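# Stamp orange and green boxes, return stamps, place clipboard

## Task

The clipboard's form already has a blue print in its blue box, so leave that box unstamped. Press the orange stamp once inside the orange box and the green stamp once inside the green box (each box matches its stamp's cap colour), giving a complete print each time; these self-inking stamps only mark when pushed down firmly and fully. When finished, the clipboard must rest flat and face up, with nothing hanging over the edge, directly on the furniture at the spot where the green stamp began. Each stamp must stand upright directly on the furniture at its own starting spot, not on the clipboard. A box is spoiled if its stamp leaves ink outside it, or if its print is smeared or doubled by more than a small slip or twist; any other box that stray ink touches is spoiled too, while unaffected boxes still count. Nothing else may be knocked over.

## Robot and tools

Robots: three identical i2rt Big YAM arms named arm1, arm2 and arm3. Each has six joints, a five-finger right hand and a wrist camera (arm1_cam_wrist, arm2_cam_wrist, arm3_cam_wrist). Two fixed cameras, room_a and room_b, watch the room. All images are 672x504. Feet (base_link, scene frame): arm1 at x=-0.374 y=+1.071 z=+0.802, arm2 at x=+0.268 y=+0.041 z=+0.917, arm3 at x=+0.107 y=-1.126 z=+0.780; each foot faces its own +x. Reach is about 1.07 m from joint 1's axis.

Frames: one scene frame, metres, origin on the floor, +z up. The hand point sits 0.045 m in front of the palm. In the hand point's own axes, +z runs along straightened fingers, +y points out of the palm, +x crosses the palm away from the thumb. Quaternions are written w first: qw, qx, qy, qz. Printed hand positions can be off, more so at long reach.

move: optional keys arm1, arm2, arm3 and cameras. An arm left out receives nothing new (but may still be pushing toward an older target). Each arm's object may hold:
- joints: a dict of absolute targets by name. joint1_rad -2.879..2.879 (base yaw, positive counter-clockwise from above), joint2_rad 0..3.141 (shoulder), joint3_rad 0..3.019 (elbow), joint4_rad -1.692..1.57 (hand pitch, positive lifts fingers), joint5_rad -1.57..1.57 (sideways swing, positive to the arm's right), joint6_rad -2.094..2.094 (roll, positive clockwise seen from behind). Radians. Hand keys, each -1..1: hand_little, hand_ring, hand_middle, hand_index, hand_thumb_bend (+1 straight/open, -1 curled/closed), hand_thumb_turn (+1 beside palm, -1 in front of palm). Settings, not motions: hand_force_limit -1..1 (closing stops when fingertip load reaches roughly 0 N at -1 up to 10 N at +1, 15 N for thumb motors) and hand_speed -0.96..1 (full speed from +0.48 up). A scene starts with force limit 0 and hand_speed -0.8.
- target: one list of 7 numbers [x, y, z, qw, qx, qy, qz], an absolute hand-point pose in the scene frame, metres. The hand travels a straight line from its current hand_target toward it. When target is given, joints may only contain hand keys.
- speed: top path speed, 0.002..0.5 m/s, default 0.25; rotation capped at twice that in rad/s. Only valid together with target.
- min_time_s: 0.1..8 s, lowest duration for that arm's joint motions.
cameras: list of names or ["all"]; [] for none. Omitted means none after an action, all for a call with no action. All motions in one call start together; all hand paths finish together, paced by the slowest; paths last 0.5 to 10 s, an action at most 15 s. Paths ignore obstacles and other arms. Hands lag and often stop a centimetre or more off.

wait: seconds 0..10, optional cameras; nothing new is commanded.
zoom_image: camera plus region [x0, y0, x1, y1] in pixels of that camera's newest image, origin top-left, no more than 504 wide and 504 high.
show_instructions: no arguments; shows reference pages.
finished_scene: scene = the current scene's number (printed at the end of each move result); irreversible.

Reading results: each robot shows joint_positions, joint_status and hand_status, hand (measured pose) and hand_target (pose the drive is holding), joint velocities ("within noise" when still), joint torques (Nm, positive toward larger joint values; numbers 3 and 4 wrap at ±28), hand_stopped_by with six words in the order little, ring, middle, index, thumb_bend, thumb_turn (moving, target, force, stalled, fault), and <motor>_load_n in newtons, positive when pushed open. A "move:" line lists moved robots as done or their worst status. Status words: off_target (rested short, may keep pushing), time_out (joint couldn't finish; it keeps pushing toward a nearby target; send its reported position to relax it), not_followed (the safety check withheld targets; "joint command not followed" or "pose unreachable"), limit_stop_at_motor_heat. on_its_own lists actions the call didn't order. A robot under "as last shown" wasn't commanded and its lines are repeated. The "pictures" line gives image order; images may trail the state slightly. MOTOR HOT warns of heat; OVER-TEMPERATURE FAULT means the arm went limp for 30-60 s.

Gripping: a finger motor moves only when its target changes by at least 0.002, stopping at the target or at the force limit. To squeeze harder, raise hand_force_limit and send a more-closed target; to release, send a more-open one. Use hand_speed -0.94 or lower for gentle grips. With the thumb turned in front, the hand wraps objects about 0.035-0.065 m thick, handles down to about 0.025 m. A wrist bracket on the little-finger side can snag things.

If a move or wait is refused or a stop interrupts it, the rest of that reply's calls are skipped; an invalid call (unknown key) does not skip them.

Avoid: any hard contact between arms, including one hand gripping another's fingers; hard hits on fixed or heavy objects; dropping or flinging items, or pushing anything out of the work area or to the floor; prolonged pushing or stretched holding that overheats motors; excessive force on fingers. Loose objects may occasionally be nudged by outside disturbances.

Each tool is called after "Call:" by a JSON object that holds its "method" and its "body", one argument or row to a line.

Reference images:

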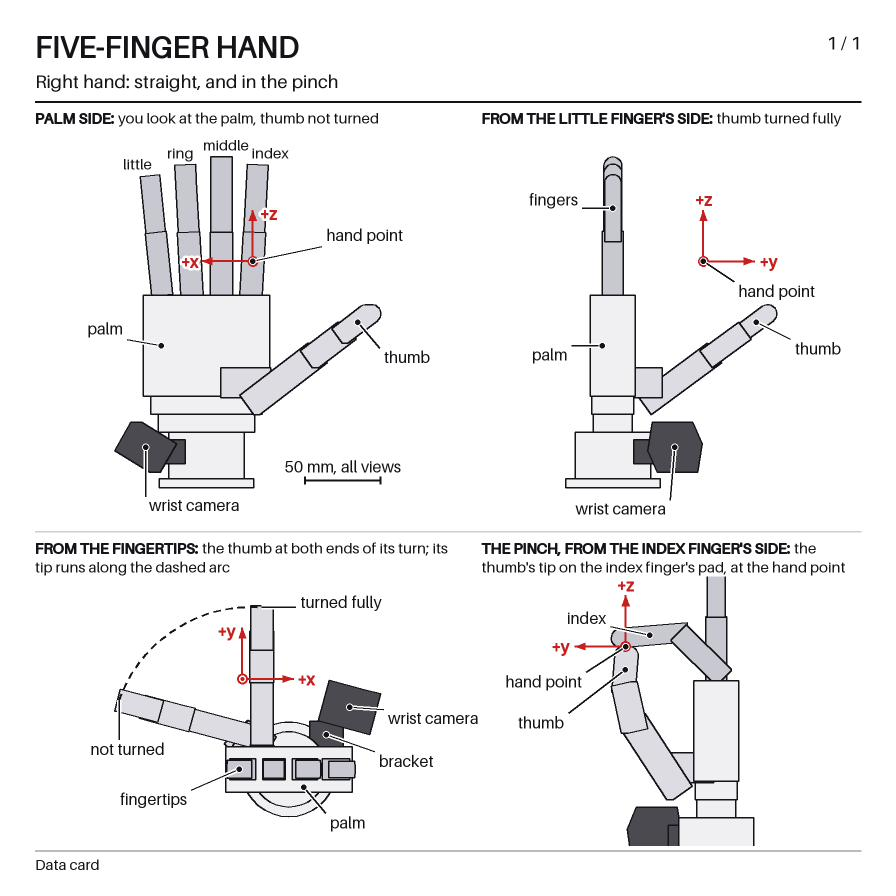

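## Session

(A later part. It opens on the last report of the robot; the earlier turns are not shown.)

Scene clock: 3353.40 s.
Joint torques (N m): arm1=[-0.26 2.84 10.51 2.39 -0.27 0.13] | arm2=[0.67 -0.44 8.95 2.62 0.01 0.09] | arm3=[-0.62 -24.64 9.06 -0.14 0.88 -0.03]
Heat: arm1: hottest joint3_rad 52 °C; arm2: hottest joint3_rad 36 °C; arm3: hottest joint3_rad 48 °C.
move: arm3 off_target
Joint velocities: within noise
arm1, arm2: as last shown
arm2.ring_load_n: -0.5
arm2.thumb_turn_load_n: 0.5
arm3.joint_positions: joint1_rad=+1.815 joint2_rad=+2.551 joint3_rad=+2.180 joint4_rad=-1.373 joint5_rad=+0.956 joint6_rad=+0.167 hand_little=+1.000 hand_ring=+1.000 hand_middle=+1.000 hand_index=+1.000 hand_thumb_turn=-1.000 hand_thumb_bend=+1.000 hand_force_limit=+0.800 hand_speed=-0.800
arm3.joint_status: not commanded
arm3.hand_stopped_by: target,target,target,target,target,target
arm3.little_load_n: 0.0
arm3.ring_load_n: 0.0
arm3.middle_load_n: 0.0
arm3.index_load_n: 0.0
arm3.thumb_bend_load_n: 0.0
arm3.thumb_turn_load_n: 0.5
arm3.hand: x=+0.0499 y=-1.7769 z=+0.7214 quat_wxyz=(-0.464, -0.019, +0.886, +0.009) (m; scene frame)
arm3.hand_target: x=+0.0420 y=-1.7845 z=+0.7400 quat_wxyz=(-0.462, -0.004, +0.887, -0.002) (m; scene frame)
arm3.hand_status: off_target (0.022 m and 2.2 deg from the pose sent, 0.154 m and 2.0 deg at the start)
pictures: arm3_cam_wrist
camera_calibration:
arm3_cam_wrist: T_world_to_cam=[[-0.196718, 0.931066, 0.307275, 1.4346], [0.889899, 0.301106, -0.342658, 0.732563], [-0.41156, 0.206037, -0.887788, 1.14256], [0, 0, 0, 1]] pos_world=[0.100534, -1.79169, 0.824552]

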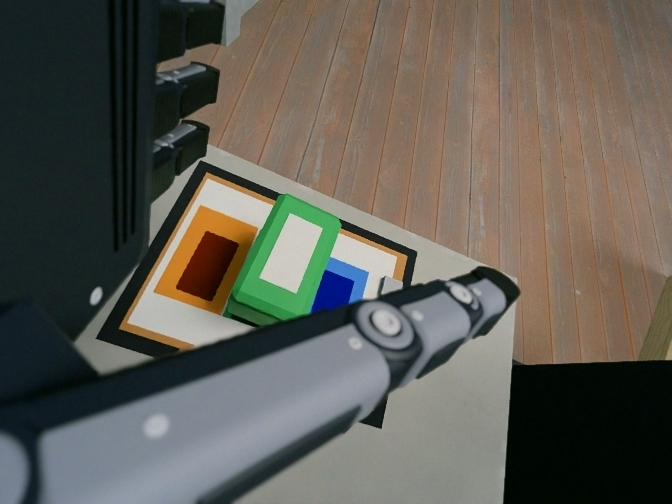

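Call:
{"method": "move", "body": {
  "arm3": {"target": [0.0535, -1.746, 0.76, 0, 0.0393, 0.9992, 0], "speed": 0.2, "joints": {"hand_thumb_turn": 1.0, "hand_thumb_bend": 1.0, "hand_little": -1, "hand_ring": -1, "hand_middle": -1, "hand_index": -1, "hand_speed": -0.3, "hand_force_limit": 0.0}},
  "cameras": ["arm3_cam_wrist", "room_b"]
}}

Scene clock: 3365.83 s.
Joint torques (N m): arm1=[-0.26 3.19 10.61 2.36 -0.21 0.15] | arm2=[0.67 -0.56 8.98 2.59 0.01 0.09] | arm3=[-0.21 -23.71 7.38 0.77 0.02 -0.17]
Heat: arm1: hottest joint3_rad 52 °C; arm2: hottest joint3_rad 36 °C; arm3: hottest joint3_rad 47 °C.
move: arm3 off_target
Joint velocities: within noise
arm1, arm2: as last shown
arm2.ring_load_n: 0.0
arm2.thumb_turn_load_n: 0.0
arm3.joint_positions: joint1_rad=+1.573 joint2_rad=+2.320 joint3_rad=+1.965 joint4_rad=-1.252 joint5_rad=+0.005 joint6_rad=-0.042 hand_little=-1.000 hand_ring=-1.000 hand_middle=-1.000 hand_index=-1.000 hand_thumb_turn=+1.000 hand_thumb_bend=+1.000 hand_force_limit=+0.000 hand_speed=-0.300
arm3.joint_status: all done
arm3.hand_stopped_by: target,target,target,target,target,target
arm3.little_load_n: 0.0
arm3.ring_load_n: 0.0
arm3.middle_load_n: 0.0
arm3.index_load_n: 0.0
arm3.thumb_bend_load_n: 0.0
arm3.thumb_turn_load_n: 0.0
arm3.hand: x=+0.0596 y=-1.7413 z=+0.7443 quat_wxyz=(-0.001, +0.039, +0.999, +0.017) (m; scene frame)
arm3.hand_target: x=+0.0536 y=-1.7459 z=+0.7599 quat_wxyz=(+0.000, +0.039, +0.999, +0.000) (m; scene frame)
arm3.hand_status: off_target (0.017 m and 2.0 deg from the pose sent, 0.050 m and 55.7 deg at the start)
pictures: arm3_cam_wrist, room_b
camera_calibration:
arm3_cam_wrist: T_world_to_cam=[[-0.250034, 0.967047, 0.0479916, 1.65518], [0.818416, 0.184599, 0.544168, -0.137545], [0.517377, 0.175338, -0.837602, 1.01332], [0, 0, 0, 1]] pos_world=[0.00214976, -1.75292, 0.844175]

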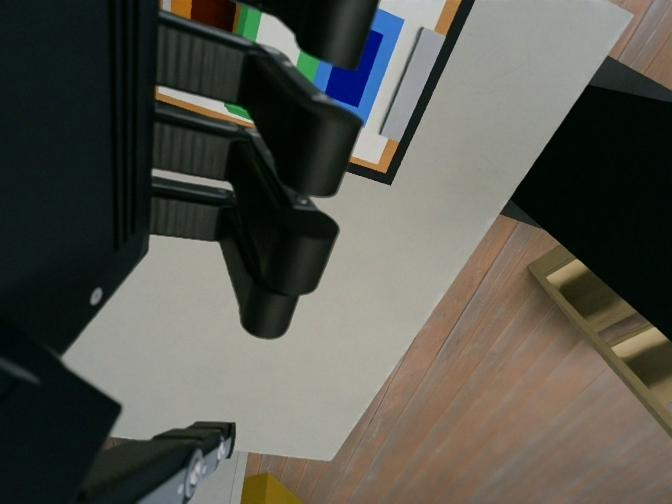

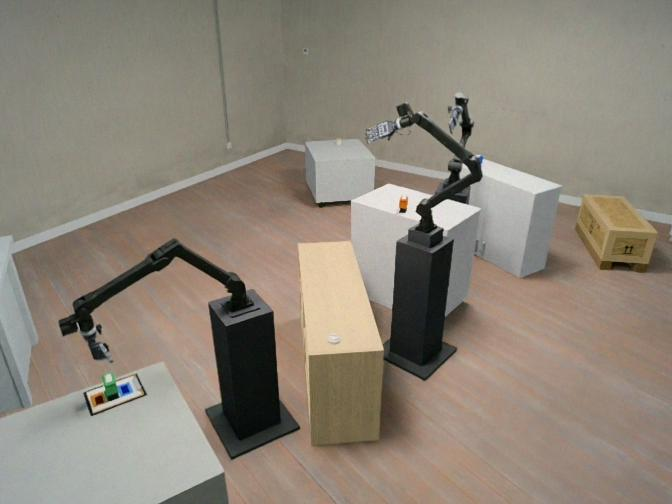

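Call:
{"method": "move", "body": {
  "arm3": {"target": [0.045, -1.7535, 0.66, 0, 0.0393, 0.9992, 0], "speed": 0.1},
  "cameras": ["arm3_cam_wrist", "room_b", "room_a"]
}}

Call:
{"method": "zoom_image", "body": {
  "camera": "room_b",
  "region": [60, 310, 200, 415]
}}

Call:
{"method": "zoom_image", "body": {
  "camera": "room_a",
  "region": [520, 130, 672, 244]
}}

Scene clock: 3379.73 s.
Joint torques (N m): arm1=[0.44 3.55 10.47 2.48 -0.19 0.14] | arm2=[0.67 -0.62 8.92 2.63 0 0.1] | arm3=[-0.67 -21.6 7.8 0.84 0.03 -0.14]
Heat: arm1: hottest joint3_rad 52 °C; arm2: hottest joint3_rad 36 °C; arm3: hottest joint3_rad 47 °C.
move: arm3 done
Joint velocities: within noise
arm1, arm2: as last shown
arm3.joint_positions: joint1_rad=+1.567 joint2_rad=+2.432 joint3_rad=+1.945 joint4_rad=-1.099 joint5_rad=+0.005 joint6_rad=-0.053 hand_little=-1.000 hand_ring=-1.000 hand_middle=-1.000 hand_index=-1.000 hand_thumb_turn=+1.000 hand_thumb_bend=+1.000 hand_force_limit=+0.000 hand_speed=-0.300
arm3.joint_status: not commanded
arm3.hand_stopped_by: target,target,target,target,target,target
arm3.little_load_n: 0.0
arm3.ring_load_n: 0.0
arm3.middle_load_n: 0.0
arm3.index_load_n: 0.0
arm3.thumb_bend_load_n: 0.0
arm3.thumb_turn_load_n: 0.0
arm3.hand: x=+0.0545 y=-1.7498 z=+0.6610 quat_wxyz=(-0.001, +0.036, +0.999, +0.007) (m; scene frame)
arm3.hand_target: x=+0.0450 y=-1.7534 z=+0.6600 quat_wxyz=(+0.000, +0.039, +0.999, +0.000) (m; scene frame)
arm3.hand_status: done (0.010 m and 0.8 deg from the pose sent, 0.086 m and 2.0 deg at the start)
pictures: arm3_cam_wrist, room_a, room_b
camera_calibration:
arm3_cam_wrist: T_world_to_cam=[[-0.25503, 0.966519, 0.0283012, 1.67837], [0.818448, 0.200188, 0.53858, -0.0554931], [0.514882, 0.160517, -0.842099, 0.924897], [0, 0, 0, 1]] pos_world=[-0.00275974, -1.75953, 0.761242]

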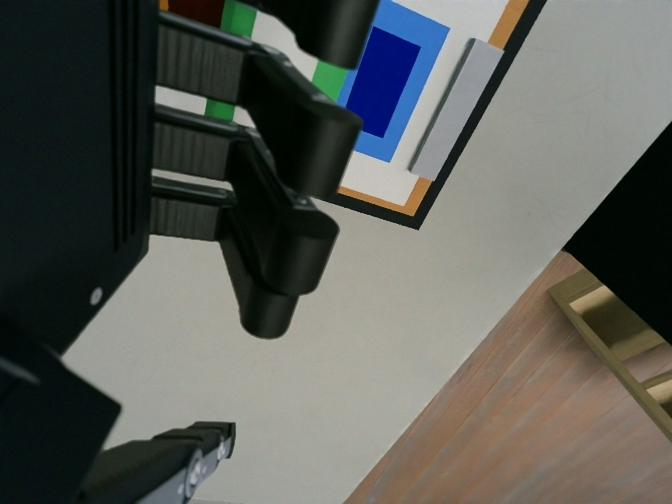

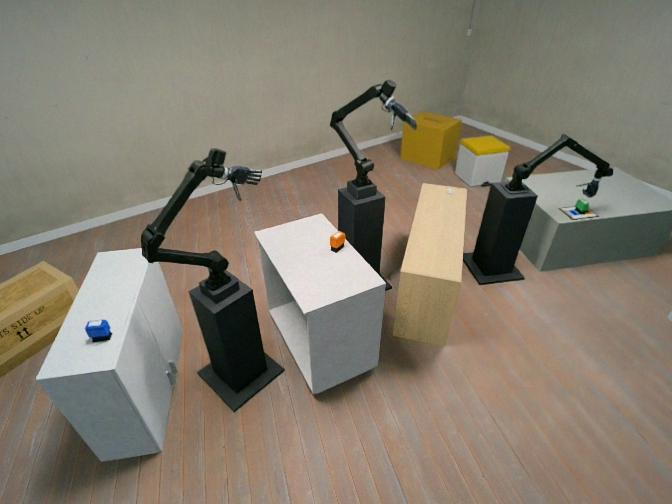

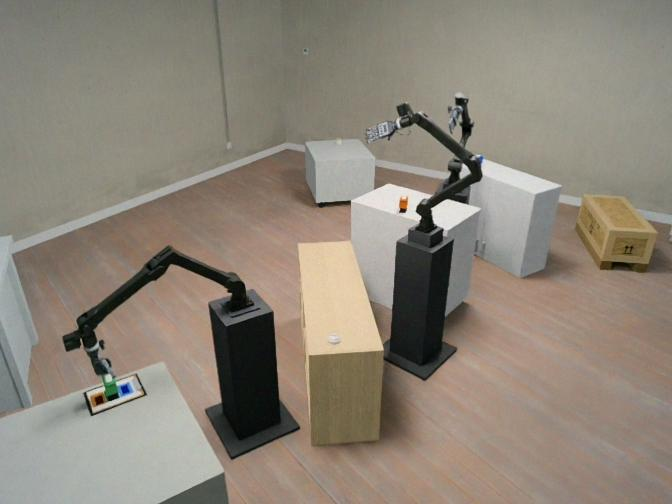

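Scaled by 3.600 from the camera's 672x504 image, which has a finer 960x720 frame.

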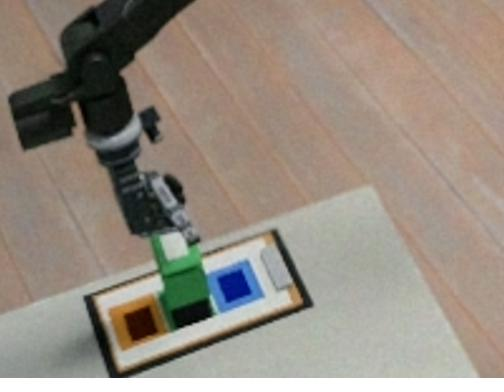

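Scaled by 3.316 from the camera's 672x504 image, which has a finer 960x720 frame.

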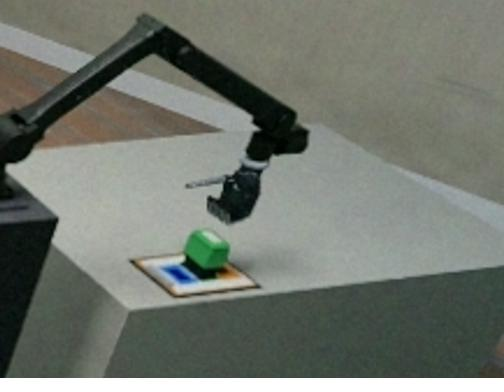

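Call:
{"method": "move", "body": {
  "arm3": {"target": [0.033, -1.755, 0.632, 0, 0.0393, 0.9992, 0], "speed": 0.08},
  "cameras": ["room_a", "room_b"]
}}

Call:
{"method": "zoom_image", "body": {
  "camera": "room_b",
  "region": [60, 310, 200, 415]
}}

Call:
{"method": "zoom_image", "body": {
  "camera": "room_a",
  "region": [520, 130, 672, 244]
}}

Scene clock: 3392.43 s.
Joint torques (N m): arm1=[0.32 2.84 10.67 2.32 -0.27 0.11] | arm2=[0.67 -0.44 8.95 2.62 0.01 0.1] | arm3=[-0.32 -22.12 8.98 0.83 0.05 -0.14]
Heat: arm1: hottest joint3_rad 52 °C; arm2: hottest joint3_rad 36 °C; arm3: hottest joint3_rad 45 °C.
move: arm3 off_target
Joint velocities: within noise
arm1, arm2: as last shown
arm2.thumb_turn_load_n: 0.5
arm3.joint_positions: joint1_rad=+1.547 joint2_rad=+2.482 joint3_rad=+1.945 joint4_rad=-1.066 joint5_rad=+0.005 joint6_rad=-0.070 hand_little=-1.000 hand_ring=-1.000 hand_middle=-1.000 hand_index=-1.000 hand_thumb_turn=+1.000 hand_thumb_bend=+1.000 hand_force_limit=+0.000 hand_speed=-0.300
arm3.joint_status: not commanded
arm3.hand_stopped_by: target,target,target,target,target,target
arm3.little_load_n: 0.0
arm3.ring_load_n: 0.0
arm3.middle_load_n: 0.0
arm3.index_load_n: 0.0
arm3.thumb_bend_load_n: 0.0
arm3.thumb_turn_load_n: 0.0
arm3.hand: x=+0.0418 y=-1.7437 z=+0.6289 quat_wxyz=(+0.000, +0.038, +0.999, +0.015) (m; scene frame)
arm3.hand_target: x=+0.0329 y=-1.7547 z=+0.6322 quat_wxyz=(+0.000, +0.039, +0.999, +0.000) (m; scene frame)
arm3.hand_status: off_target (0.015 m and 1.7 deg from the pose sent, 0.037 m and 0.8 deg at the start)
pictures: room_a, room_b

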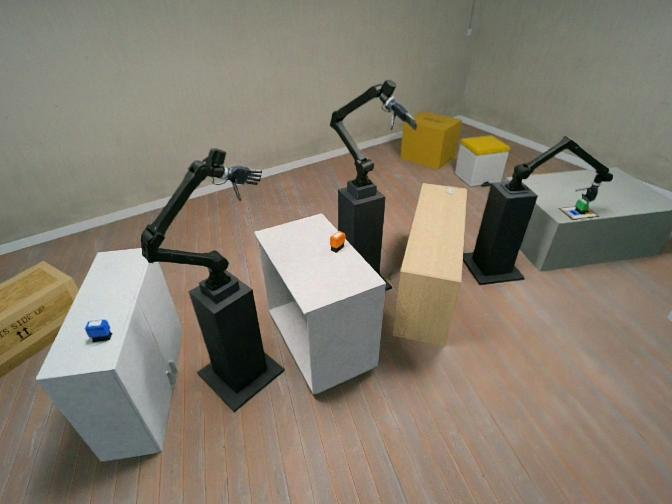

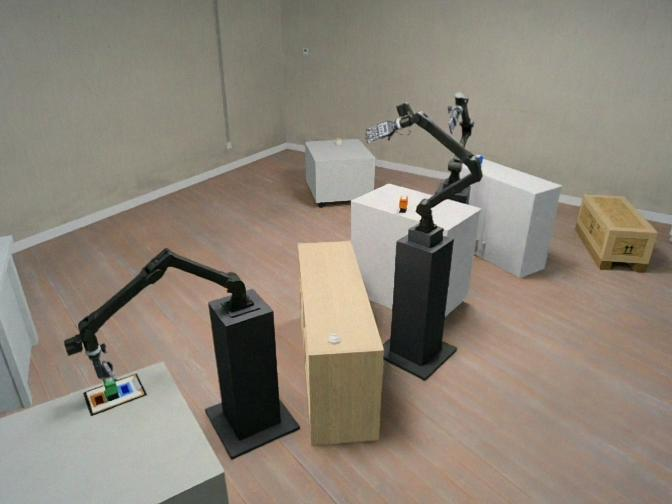

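Scaled by 3.600 from the camera's 672x504 image, which has a finer 960x720 frame.

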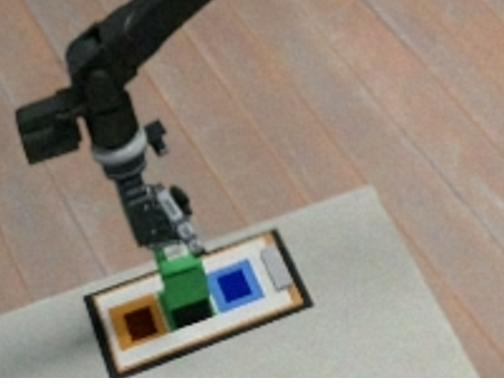

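Scaled by 3.316 from the camera's 672x504 image, which has a finer 960x720 frame.

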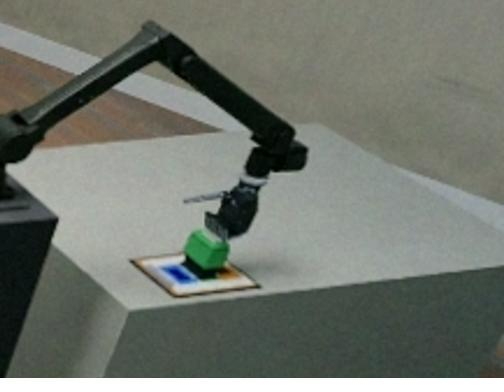

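Call:
{"method": "zoom_image", "body": {
  "camera": "room_a",
  "region": [555, 165, 625, 225]
}}

Call:
{"method": "zoom_image", "body": {
  "camera": "room_b",
  "region": [75, 345, 155, 415]
}}

Scaled by 7.200 from the camera's 672x504 image, which has a finer 960x720 frame.

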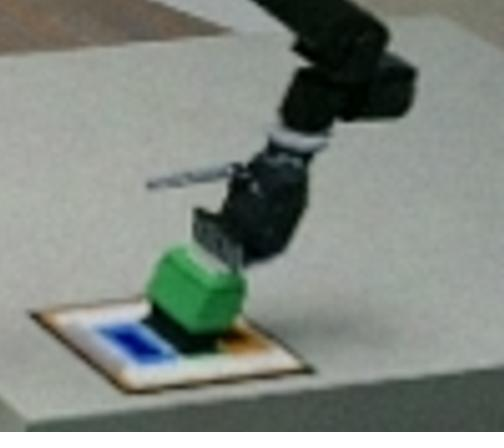

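Scaled by 6.300 from the camera's 672x504 image, which has a finer 960x720 frame.

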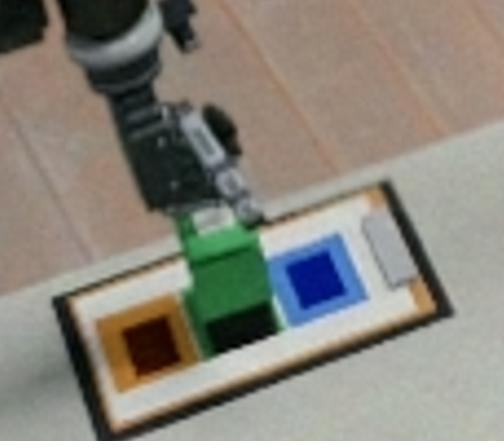

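Call:
{"method": "move", "body": {
  "arm3": {"target": [0.056, -1.761, 0.636, 0, 0.0393, 0.9992, 0], "speed": 0.06},
  "cameras": ["room_a", "arm3_cam_wrist"]
}}

Call:
{"method": "zoom_image", "body": {
  "camera": "room_a",
  "region": [555, 165, 625, 225]
}}

Scene clock: 3474.67 s.
Joint torques (N m): arm1=[-0.26 3.43 10.55 2.29 -0.28 0.11] | arm2=[0.73 -0.5 8.94 2.61 0.01 0.09] | arm3=[1.49 -21.77 9.8 0.32 0.04 0.07]
Heat: arm1: hottest joint3_rad 52 °C; arm2: hottest joint3_rad 37 °C; arm3: hottest joint2_rad 46 °C.
move: arm3 off_target
Joint velocities: within noise
arm1, arm2: as last shown
arm2.little_load_n: -0.5
arm2.thumb_turn_load_n: 0.0
arm3.joint_positions: joint1_rad=+1.556 joint2_rad=+2.482 joint3_rad=+1.945 joint4_rad=-1.066 joint5_rad=+0.004 joint6_rad=-0.054 hand_little=-1.000 hand_ring=-1.000 hand_middle=-1.000 hand_index=-1.000 hand_thumb_turn=+1.000 hand_thumb_bend=+1.000 hand_force_limit=+0.000 hand_speed=-0.300
arm3.joint_status: not commanded
arm3.hand_stopped_by: target,target,target,target,target,target
arm3.little_load_n: 0.0
arm3.ring_load_n: 0.0
arm3.middle_load_n: 0.0
arm3.index_load_n: 0.0
arm3.thumb_bend_load_n: 0.0
arm3.thumb_turn_load_n: 0.0
arm3.hand: x=+0.0488 y=-1.7449 z=+0.6289 quat_wxyz=(+0.000, +0.041, +0.999, +0.015) (m; scene frame)
arm3.hand_target: x=+0.0561 y=-1.7605 z=+0.6363 quat_wxyz=(+0.000, +0.039, +0.999, +0.000) (m; scene frame)
arm3.hand_status: off_target (0.019 m and 1.7 deg from the pose sent, 0.023 m and 1.7 deg at the start)
pictures: arm3_cam_wrist, room_a
camera_calibration:
arm3_cam_wrist: T_world_to_cam=[[-0.245905, 0.968331, 0.0432035, 1.66655], [0.818706, 0.183635, 0.544057, -0.0668764], [0.518893, 0.169158, -0.837935, 0.912341], [0, 0, 0, 1]] pos_world=[-0.00884283, -1.75582, 0.728867]

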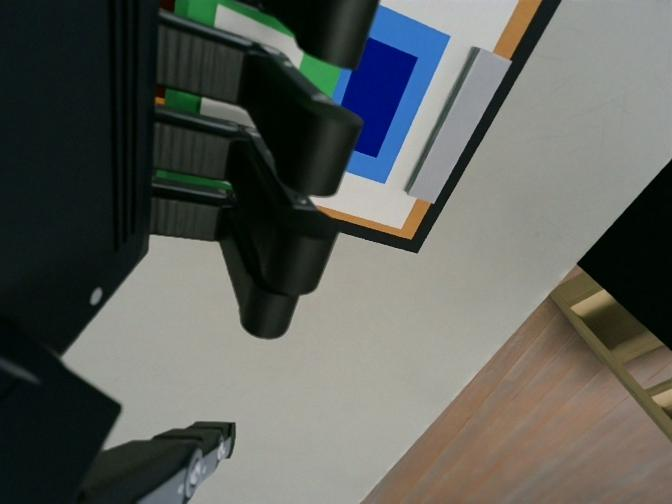

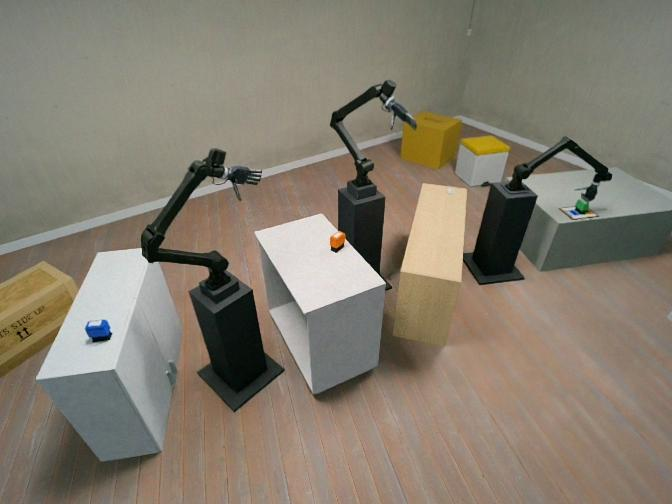

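Scaled by 7.200 from the camera's 672x504 image, which has a finer 960x720 frame.

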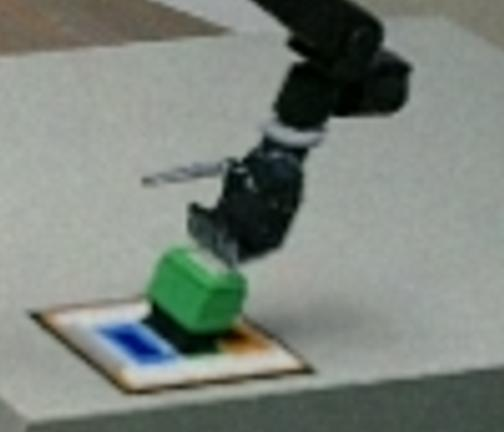

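Call:
{"method": "move", "body": {
  "arm3": {"target": [0.057, -1.764, 0.612, 0, 0.0393, 0.9992, 0], "speed": 0.05},
  "cameras": ["room_a", "room_b"]
}}

Call:
{"method": "zoom_image", "body": {
  "camera": "room_a",
  "region": [555, 165, 625, 225]
}}

Call:
{"method": "zoom_image", "body": {
  "camera": "room_b",
  "region": [75, 345, 155, 415]
}}

Scene clock: 3482.47 s.
Joint torques (N m): arm1=[-0.5 2.84 10.47 2.39 -0.2 0.13] | arm2=[0.73 -0.56 8.92 2.62 0 0.09] | arm3=[1.55 -20.13 10.44 0.87 0.05 0.07]
Heat: arm1: hottest joint3_rad 52 °C; arm2: hottest joint3_rad 37 °C; arm3: hottest joint2_rad 46 °C.
move: arm3 off_target
Joint velocities: within noise
arm1, arm2: as last shown
arm1.ring_load_n: -0.5
arm2.little_load_n: 0.0
arm2.thumb_turn_load_n: 0.5
arm3.joint_positions: joint1_rad=+1.558 joint2_rad=+2.507 joint3_rad=+1.954 joint4_rad=-1.054 joint5_rad=+0.004 joint6_rad=-0.052 hand_little=-1.000 hand_ring=-1.000 hand_middle=-1.000 hand_index=-1.000 hand_thumb_turn=+1.000 hand_thumb_bend=+1.000 hand_force_limit=+0.000 hand_speed=-0.300
arm3.joint_status: not commanded
arm3.hand_stopped_by: target,target,target,target,target,target
arm3.little_load_n: 0.0
arm3.ring_load_n: -0.5
arm3.middle_load_n: 0.0
arm3.index_load_n: -0.5
arm3.thumb_bend_load_n: -0.5
arm3.thumb_turn_load_n: 0.0
arm3.hand: x=+0.0502 y=-1.7451 z=+0.6154 quat_wxyz=(+0.000, +0.041, +0.999, +0.017) (m; scene frame)
arm3.hand_target: x=+0.0572 y=-1.7631 z=+0.6125 quat_wxyz=(+0.000, +0.039, +0.999, +0.000) (m; scene frame)
arm3.hand_status: off_target (0.020 m and 1.9 deg from the pose sent, 0.027 m and 1.7 deg at the start)
pictures: room_a, room_b

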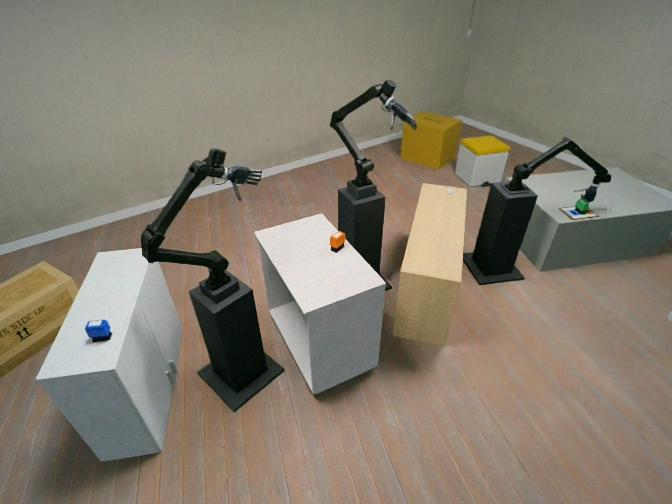

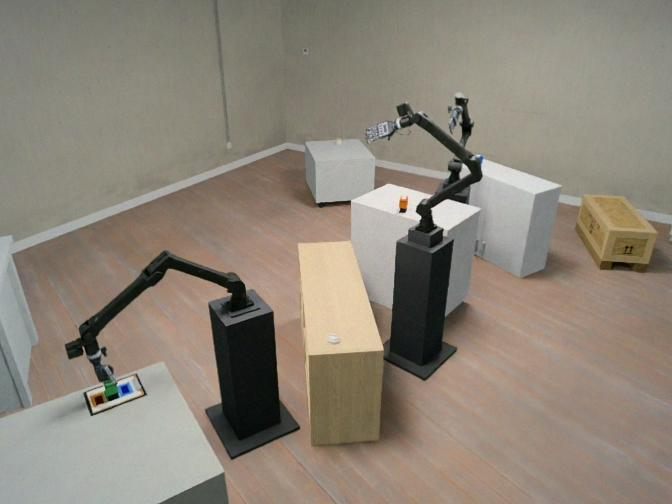

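Scaled by 7.200 from the camera's 672x504 image, which has a finer 960x720 frame.

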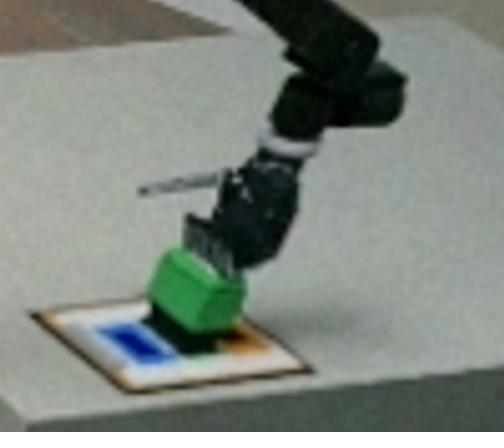

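Scaled by 6.300 from the camera's 672x504 image, which has a finer 960x720 frame.

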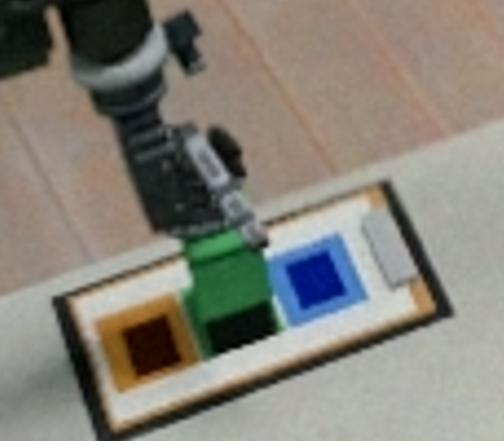

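Call:
{"method": "move", "body": {
  "arm3": {"target": [0.057, -1.766, 0.59, 0, 0.0393, 0.9992, 0], "speed": 0.05},
  "cameras": ["room_a", "room_b"]
}}

Call:
{"method": "zoom_image", "body": {
  "camera": "room_a",
  "region": [555, 165, 625, 225]
}}

Call:
{"method": "zoom_image", "body": {
  "camera": "room_b",
  "region": [75, 345, 155, 415]
}}

Scene clock: 3489.20 s.
Joint torques (N m): arm1=[0.09 2.9 10.44 2.3 -0.24 0.14] | arm2=[0.67 -0.5 8.92 2.62 0.01 0.09] | arm3=[1.44 -18.37 9.87 1.26 0.07 0.06]
Heat: arm1: hottest joint3_rad 52 °C; arm2: hottest joint3_rad 37 °C; arm3: hottest joint3_rad 46 °C.
move: arm3 off_target
Joint velocities: within noise
arm1, arm2: as last shown
arm1.ring_load_n: 0.0
arm2.thumb_turn_load_n: 0.0
arm3.joint_positions: joint1_rad=+1.558 joint2_rad=+2.520 joint3_rad=+1.978 joint4_rad=-1.038 joint5_rad=+0.004 joint6_rad=-0.052 hand_little=-1.000 hand_ring=-1.000 hand_middle=-1.000 hand_index=-1.000 hand_thumb_turn=+1.000 hand_thumb_bend=+1.000 hand_force_limit=+0.000 hand_speed=-0.300
arm3.joint_status: not commanded
arm3.hand_stopped_by: target,target,target,target,target,target
arm3.little_load_n: 0.0
arm3.ring_load_n: -1.0
arm3.middle_load_n: 0.0
arm3.index_load_n: -1.0
arm3.thumb_bend_load_n: 0.0
arm3.thumb_turn_load_n: 0.0
arm3.hand: x=+0.0486 y=-1.7569 z=+0.6127 quat_wxyz=(-0.001, +0.041, +0.999, +0.003) (m; scene frame)
arm3.hand_target: x=+0.0570 y=-1.7647 z=+0.5908 quat_wxyz=(+0.000, +0.039, +0.999, +0.000) (m; scene frame)
arm3.hand_status: off_target (0.026 m and 0.4 deg from the pose sent, 0.034 m and 1.9 deg at the start)
pictures: room_a, room_b

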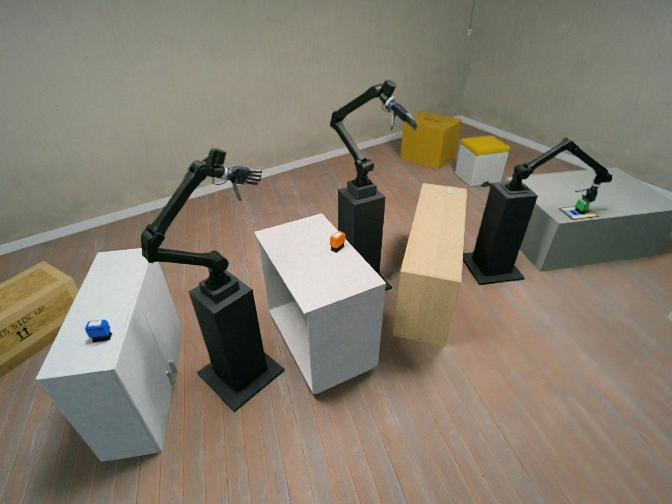

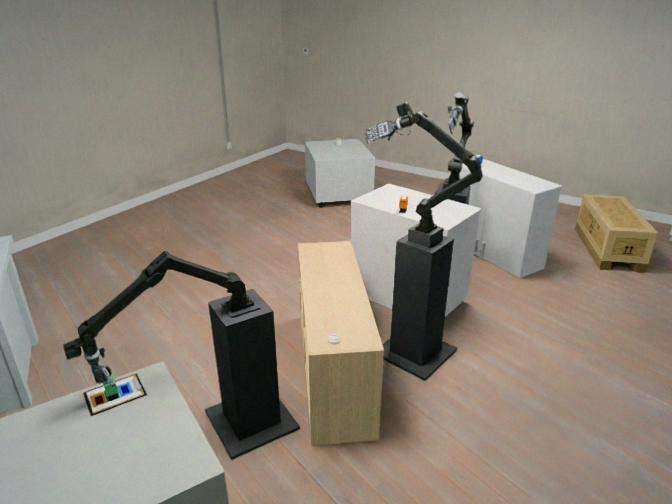

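Scaled by 7.200 from the camera's 672x504 image, which has a finer 960x720 frame.

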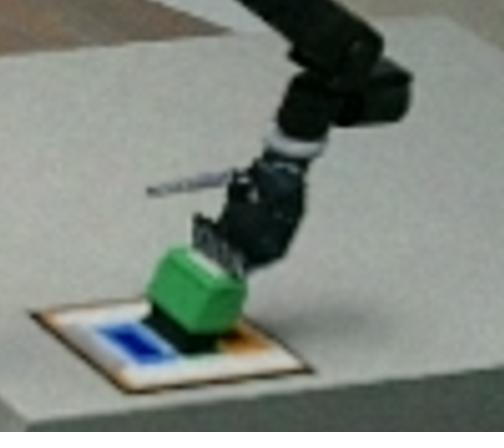

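Scaled by 6.300 from the camera's 672x504 image, which has a finer 960x720 frame.

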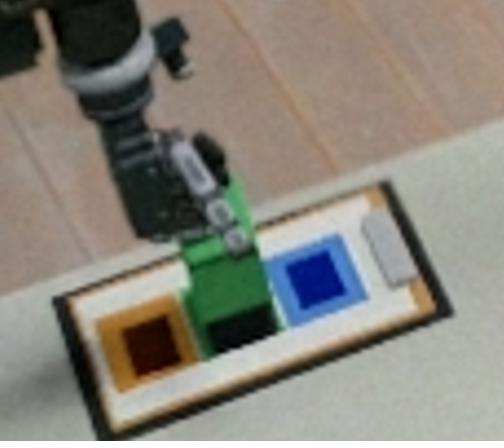

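Call:
{"method": "move", "body": {
  "arm3": {"target": [0.054, -1.762, 0.57, 0, 0.0393, 0.9992, 0], "speed": 0.05},
  "cameras": ["room_a", "room_b"]
}}

Call:
{"method": "zoom_image", "body": {
  "camera": "room_a",
  "region": [555, 165, 625, 225]
}}

Call:
{"method": "zoom_image", "body": {
  "camera": "room_b",
  "region": [75, 345, 155, 415]
}}

Scene clock: 3500.70 s.
Joint torques (N m): arm1=[-0.56 3.37 10.48 2.4 -0.25 0.15] | arm2=[0.73 -0.5 8.92 2.62 0.01 0.09] | arm3=[1.08 -17.38 8.79 1.4 0.09 0]
Heat: arm1: hottest joint3_rad 52 °C; arm2: hottest joint3_rad 37 °C; arm3: hottest joint3_rad 45 °C.
move: arm3 off_target
Joint velocities: within noise
arm1.joint_positions: joint1_rad=+1.491 joint2_rad=+0.614 joint3_rad=+1.322 joint4_rad=-1.165 joint5_rad=+0.001 joint6_rad=-1.311 hand_little=+1.000 hand_ring=+1.000 hand_middle=+1.000 hand_index=+1.000 hand_thumb_turn=+1.000 hand_thumb_bend=+1.000 hand_force_limit=+0.000 hand_speed=-0.800
arm1.joint_status: not commanded
arm1.hand_stopped_by: target,target,target,target,target,target
arm1.little_load_n: 0.0
arm1.ring_load_n: 0.0
arm1.middle_load_n: 0.0
arm1.index_load_n: 0.0
arm1.thumb_bend_load_n: 0.0
arm1.thumb_turn_load_n: 0.0
arm1.hand: x=-0.3025 y=+0.8150 z=+1.2963 quat_wxyz=(+0.219, +0.658, -0.535, +0.482) (m; scene frame)
arm1.hand_target: x=-0.3003 y=+0.8175 z=+1.3067 quat_wxyz=(+0.217, +0.653, -0.532, +0.494) (m; scene frame)
arm1.hand_status: not commanded
arm2.joint_positions: joint1_rad=+0.310 joint2_rad=+0.700 joint3_rad=+1.298 joint4_rad=-1.015 joint5_rad=+0.002 joint6_rad=-1.012 hand_little=+1.000 hand_ring=+1.000 hand_middle=+1.000 hand_index=+1.000 hand_thumb_turn=-1.000 hand_thumb_bend=+0.900 hand_force_limit=-0.600 hand_speed=-0.700
arm2.joint_status: not commanded
arm2.hand_stopped_by: target,target,target,target,target,target
arm2.little_load_n: 0.0
arm2.ring_load_n: 0.0
arm2.middle_load_n: 0.0
arm2.index_load_n: 0.0
arm2.thumb_bend_load_n: 0.0
arm2.thumb_turn_load_n: 0.5
arm2.hand: x=-0.0269 y=-0.0778 z=+1.3955 quat_wxyz=(+0.470, -0.028, -0.839, +0.271) (m; scene frame)
arm2.hand_target: x=-0.0294 y=-0.0769 z=+1.3993 quat_wxyz=(+0.476, -0.036, -0.834, +0.276) (m; scene frame)
arm2.hand_status: not commanded
arm3.joint_positions: joint1_rad=+1.558 joint2_rad=+2.530 joint3_rad=+1.978 joint4_rad=-1.005 joint5_rad=+0.003 joint6_rad=-0.052 hand_little=-1.000 hand_ring=-1.000 hand_middle=-1.000 hand_index=-1.000 hand_thumb_turn=+1.000 hand_thumb_bend=+1.000 hand_force_limit=+0.000 hand_speed=-0.300
arm3.joint_status: not commanded
arm3.hand_stopped_by: target,target,target,target,target,target
arm3.little_load_n: 0.0
arm3.ring_load_n: -1.0
arm3.middle_load_n: -0.5
arm3.index_load_n: -1.5
arm3.thumb_bend_load_n: 0.0
arm3.thumb_turn_load_n: 0.0
arm3.hand: x=+0.0479 y=-1.7626 z=+0.6043 quat_wxyz=(-0.002, +0.041, +0.999, -0.008) (m; scene frame)
arm3.hand_target: x=+0.0540 y=-1.7602 z=+0.5713 quat_wxyz=(+0.000, +0.039, +0.999, +0.000) (m; scene frame)
arm3.hand_status: off_target (0.035 m and 1.0 deg from the pose sent, 0.043 m and 0.4 deg at the start)
pictures: room_a, room_b

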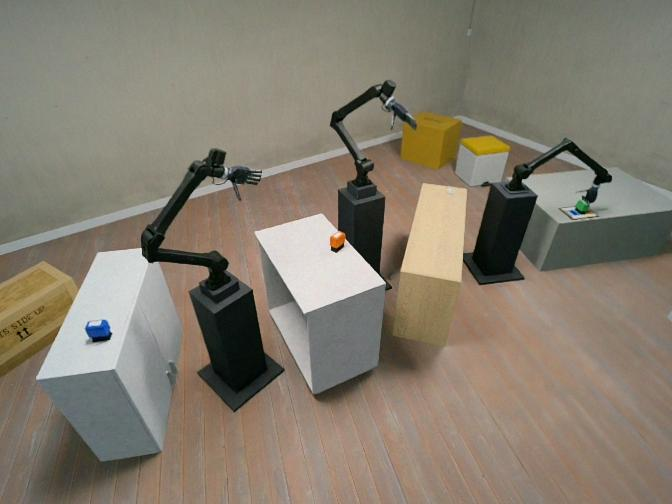

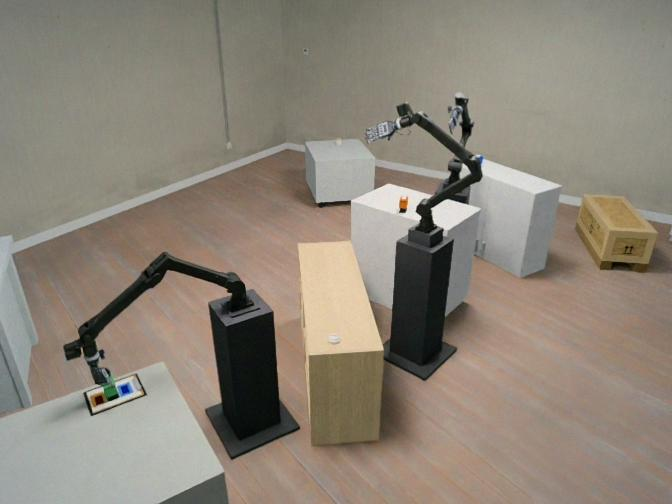

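Scaled by 7.200 from the camera's 672x504 image, which has a finer 960x720 frame.

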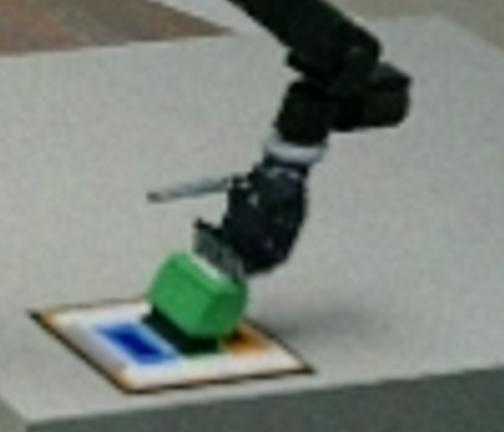

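Scaled by 6.300 from the camera's 672x504 image, which has a finer 960x720 frame.

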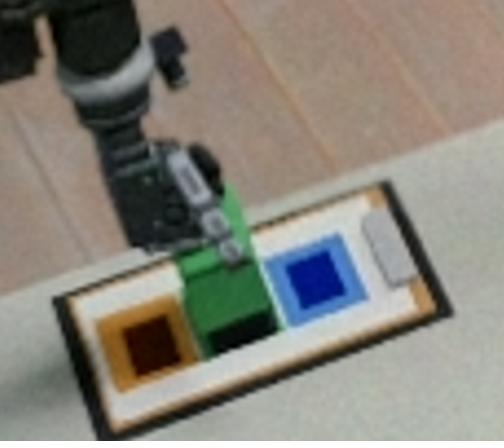

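Call:
{"method": "move", "body": {
  "arm3": {"target": [0.054, -1.757, 0.645, 0, 0.0393, 0.9992, 0], "speed": 0.08},
  "cameras": []
}}

Call:
{"method": "move", "body": {
  "arm3": {"target": [0.055, -1.745, 0.63, 0, 0.0393, 0.9992, 0], "speed": 0.08},
  "cameras": ["room_a", "room_b", "arm3_cam_wrist"]
}}

Call:
{"method": "zoom_image", "body": {
  "camera": "room_a",
  "region": [555, 165, 625, 225]
}}

Call:
{"method": "zoom_image", "body": {
  "camera": "room_b",
  "region": [75, 345, 155, 415]
}}

Scene clock: 3513.17 s.
Joint torques (N m): arm1=[0.38 2.78 10.43 2.47 -0.21 0.18] | arm2=[0.67 -0.56 8.94 2.61 0 0.1] | arm3=[1.08 -23.65 6.93 0.1 0.07 0]
Heat: arm1: hottest joint3_rad 52 °C; arm2: hottest joint3_rad 37 °C; arm3: hottest joint3_rad 45 °C.
move: arm3 off_target
Joint velocities: within noise
arm1, arm2: as last shown
arm1.ring_load_n: 0.5
arm3.joint_positions: joint1_rad=+1.558 joint2_rad=+2.490 joint3_rad=+1.966 joint4_rad=-1.064 joint5_rad=+0.003 joint6_rad=-0.052 hand_little=-1.000 hand_ring=-1.000 hand_middle=-1.000 hand_index=-1.000 hand_thumb_turn=+1.000 hand_thumb_bend=+1.000 hand_force_limit=+0.000 hand_speed=-0.300
arm3.joint_status: not commanded
arm3.hand_stopped_by: target,target,target,target,target,target
arm3.little_load_n: 0.0
arm3.ring_load_n: 0.0
arm3.middle_load_n: 0.0
arm3.index_load_n: -0.5
arm3.thumb_bend_load_n: 0.0
arm3.thumb_turn_load_n: 0.0
arm3.hand: x=+0.0492 y=-1.7532 z=+0.6297 quat_wxyz=(+0.000, +0.041, +0.999, +0.007) (m; scene frame)
arm3.hand_target: x=+0.0539 y=-1.7570 z=+0.6448 quat_wxyz=(+0.000, +0.039, +0.999, +0.000) (m; scene frame)
arm3.hand_status: off_target (0.016 m and 0.8 deg from the pose sent, 0.042 m and 1.0 deg at the start)
pictures: none
No camera images: "cameras" was empty.

Scene clock: 3514.33 s.
Joint torques (N m): arm1=[0.44 3.66 10.5 2.37 -0.17 0.11] | arm2=[0.73 -0.44 8.92 2.63 0.01 0.09] | arm3=[1.03 -23.88 6.49 0.81 0.08 -0.01]
Heat: arm1: hottest joint3_rad 52 °C; arm2: hottest joint3_rad 37 °C; arm3: hottest joint3_rad 45 °C.
move: arm3 off_target
Joint velocities: within noise
arm1, arm2: as last shown
arm1.ring_load_n: 0.0
arm2.middle_load_n: -0.5
arm3.joint_positions: joint1_rad=+1.558 joint2_rad=+2.481 joint3_rad=+1.905 joint4_rad=-1.029 joint5_rad=+0.003 joint6_rad=-0.052 hand_little=-1.000 hand_ring=-1.000 hand_middle=-1.000 hand_index=-1.000 hand_thumb_turn=+1.000 hand_thumb_bend=+1.000 hand_force_limit=+0.000 hand_speed=-0.300
arm3.joint_status: not commanded
arm3.hand_stopped_by: target,target,target,target,target,target
arm3.little_load_n: 0.0
arm3.ring_load_n: 0.0
arm3.middle_load_n: 0.0
arm3.index_load_n: 0.0
arm3.thumb_bend_load_n: 0.0
arm3.thumb_turn_load_n: 0.0
arm3.hand: x=+0.0514 y=-1.7364 z=+0.6163 quat_wxyz=(+0.001, +0.041, +0.999, +0.016) (m; scene frame)
arm3.hand_target: x=+0.0550 y=-1.7448 z=+0.6299 quat_wxyz=(+0.000, +0.039, +0.999, +0.000) (m; scene frame)
arm3.hand_status: off_target (0.017 m and 1.9 deg from the pose sent, 0.010 m and 0.8 deg at the start)
pictures: arm3_cam_wrist, room_a, room_b
camera_calibration:
arm3_cam_wrist: T_world_to_cam=[[-0.245587, 0.968312, 0.0453784, 1.65811], [0.818173, 0.181948, 0.545424, -0.0674993], [0.519884, 0.171076, -0.836931, 0.901505], [0, 0, 0, 1]] pos_world=[-0.00624153, -1.74752, 0.71607]

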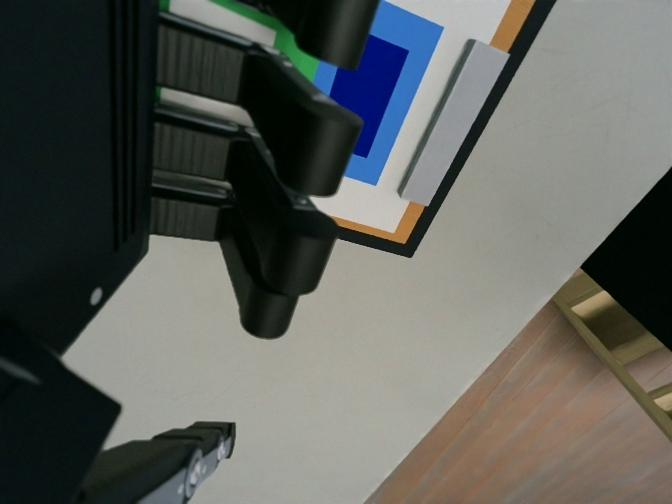

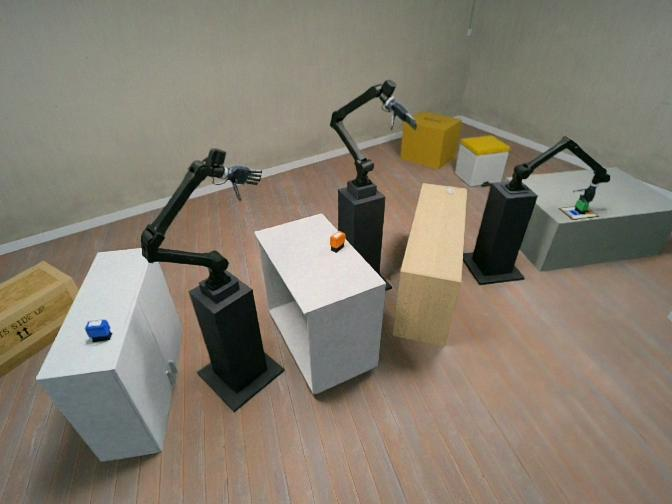

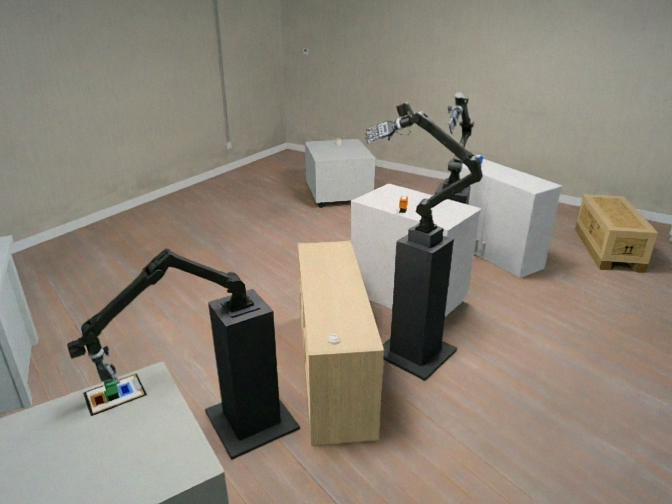

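Scaled by 7.200 from the camera's 672x504 image, which has a finer 960x720 frame.

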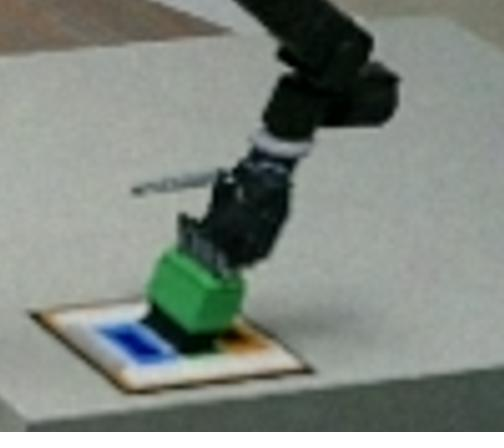

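Scaled by 6.300 from the camera's 672x504 image, which has a finer 960x720 frame.

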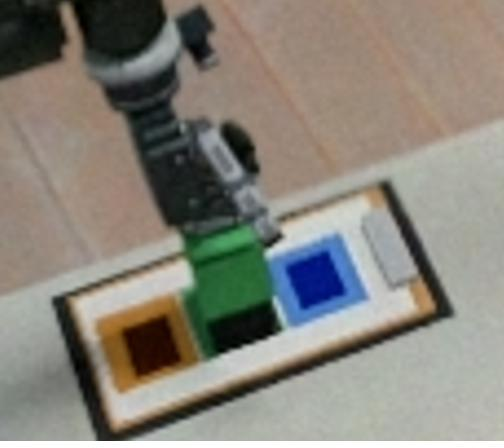

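Call:
{"method": "move", "body": {
  "arm3": {"target": [0.055, -1.750, 0.60, 0, 0.0393, 0.9992, 0], "speed": 0.05},
  "cameras": []
}}

Scene clock: 3519.50 s.
Joint torques (N m): arm1=[0.5 2.84 10.65 2.39 -0.22 0.13] | arm2=[0.67 -0.44 8.95 2.61 0.01 0.09] | arm3=[1.08 -19.25 8.83 1.22 0.07 0]
Heat: arm1: hottest joint3_rad 52 °C; arm2: hottest joint3_rad 37 °C; arm3: hottest joint3_rad 45 °C.
move: arm3 off_target
Joint velocities: within noise
arm1, arm2: as last shown
arm2.middle_load_n: 0.0
arm2.thumb_turn_load_n: 0.0
arm3.joint_positions: joint1_rad=+1.558 joint2_rad=+2.482 joint3_rad=+1.905 joint4_rad=-1.007 joint5_rad=+0.003 joint6_rad=-0.052 hand_little=-1.000 hand_ring=-1.000 hand_middle=-1.000 hand_index=-1.000 hand_thumb_turn=+1.000 hand_thumb_bend=+1.000 hand_force_limit=+0.000 hand_speed=-0.300
arm3.joint_status: not commanded
arm3.hand_stopped_by: target,target,target,target,target,target
arm3.little_load_n: 0.0
arm3.ring_load_n: -0.5
arm3.middle_load_n: 0.0
arm3.index_load_n: -0.5
arm3.thumb_bend_load_n: 0.0
arm3.thumb_turn_load_n: 0.0
arm3.hand: x=+0.0507 y=-1.7418 z=+0.6144 quat_wxyz=(+0.000, +0.041, +0.999, +0.006) (m; scene frame)
arm3.hand_target: x=+0.0550 y=-1.7494 z=+0.6003 quat_wxyz=(+0.000, +0.039, +0.999, +0.000) (m; scene frame)
arm3.hand_status: off_target (0.017 m and 0.7 deg from the pose sent, 0.022 m and 1.8 deg at the start)
pictures: none
No camera images: "cameras" was empty.


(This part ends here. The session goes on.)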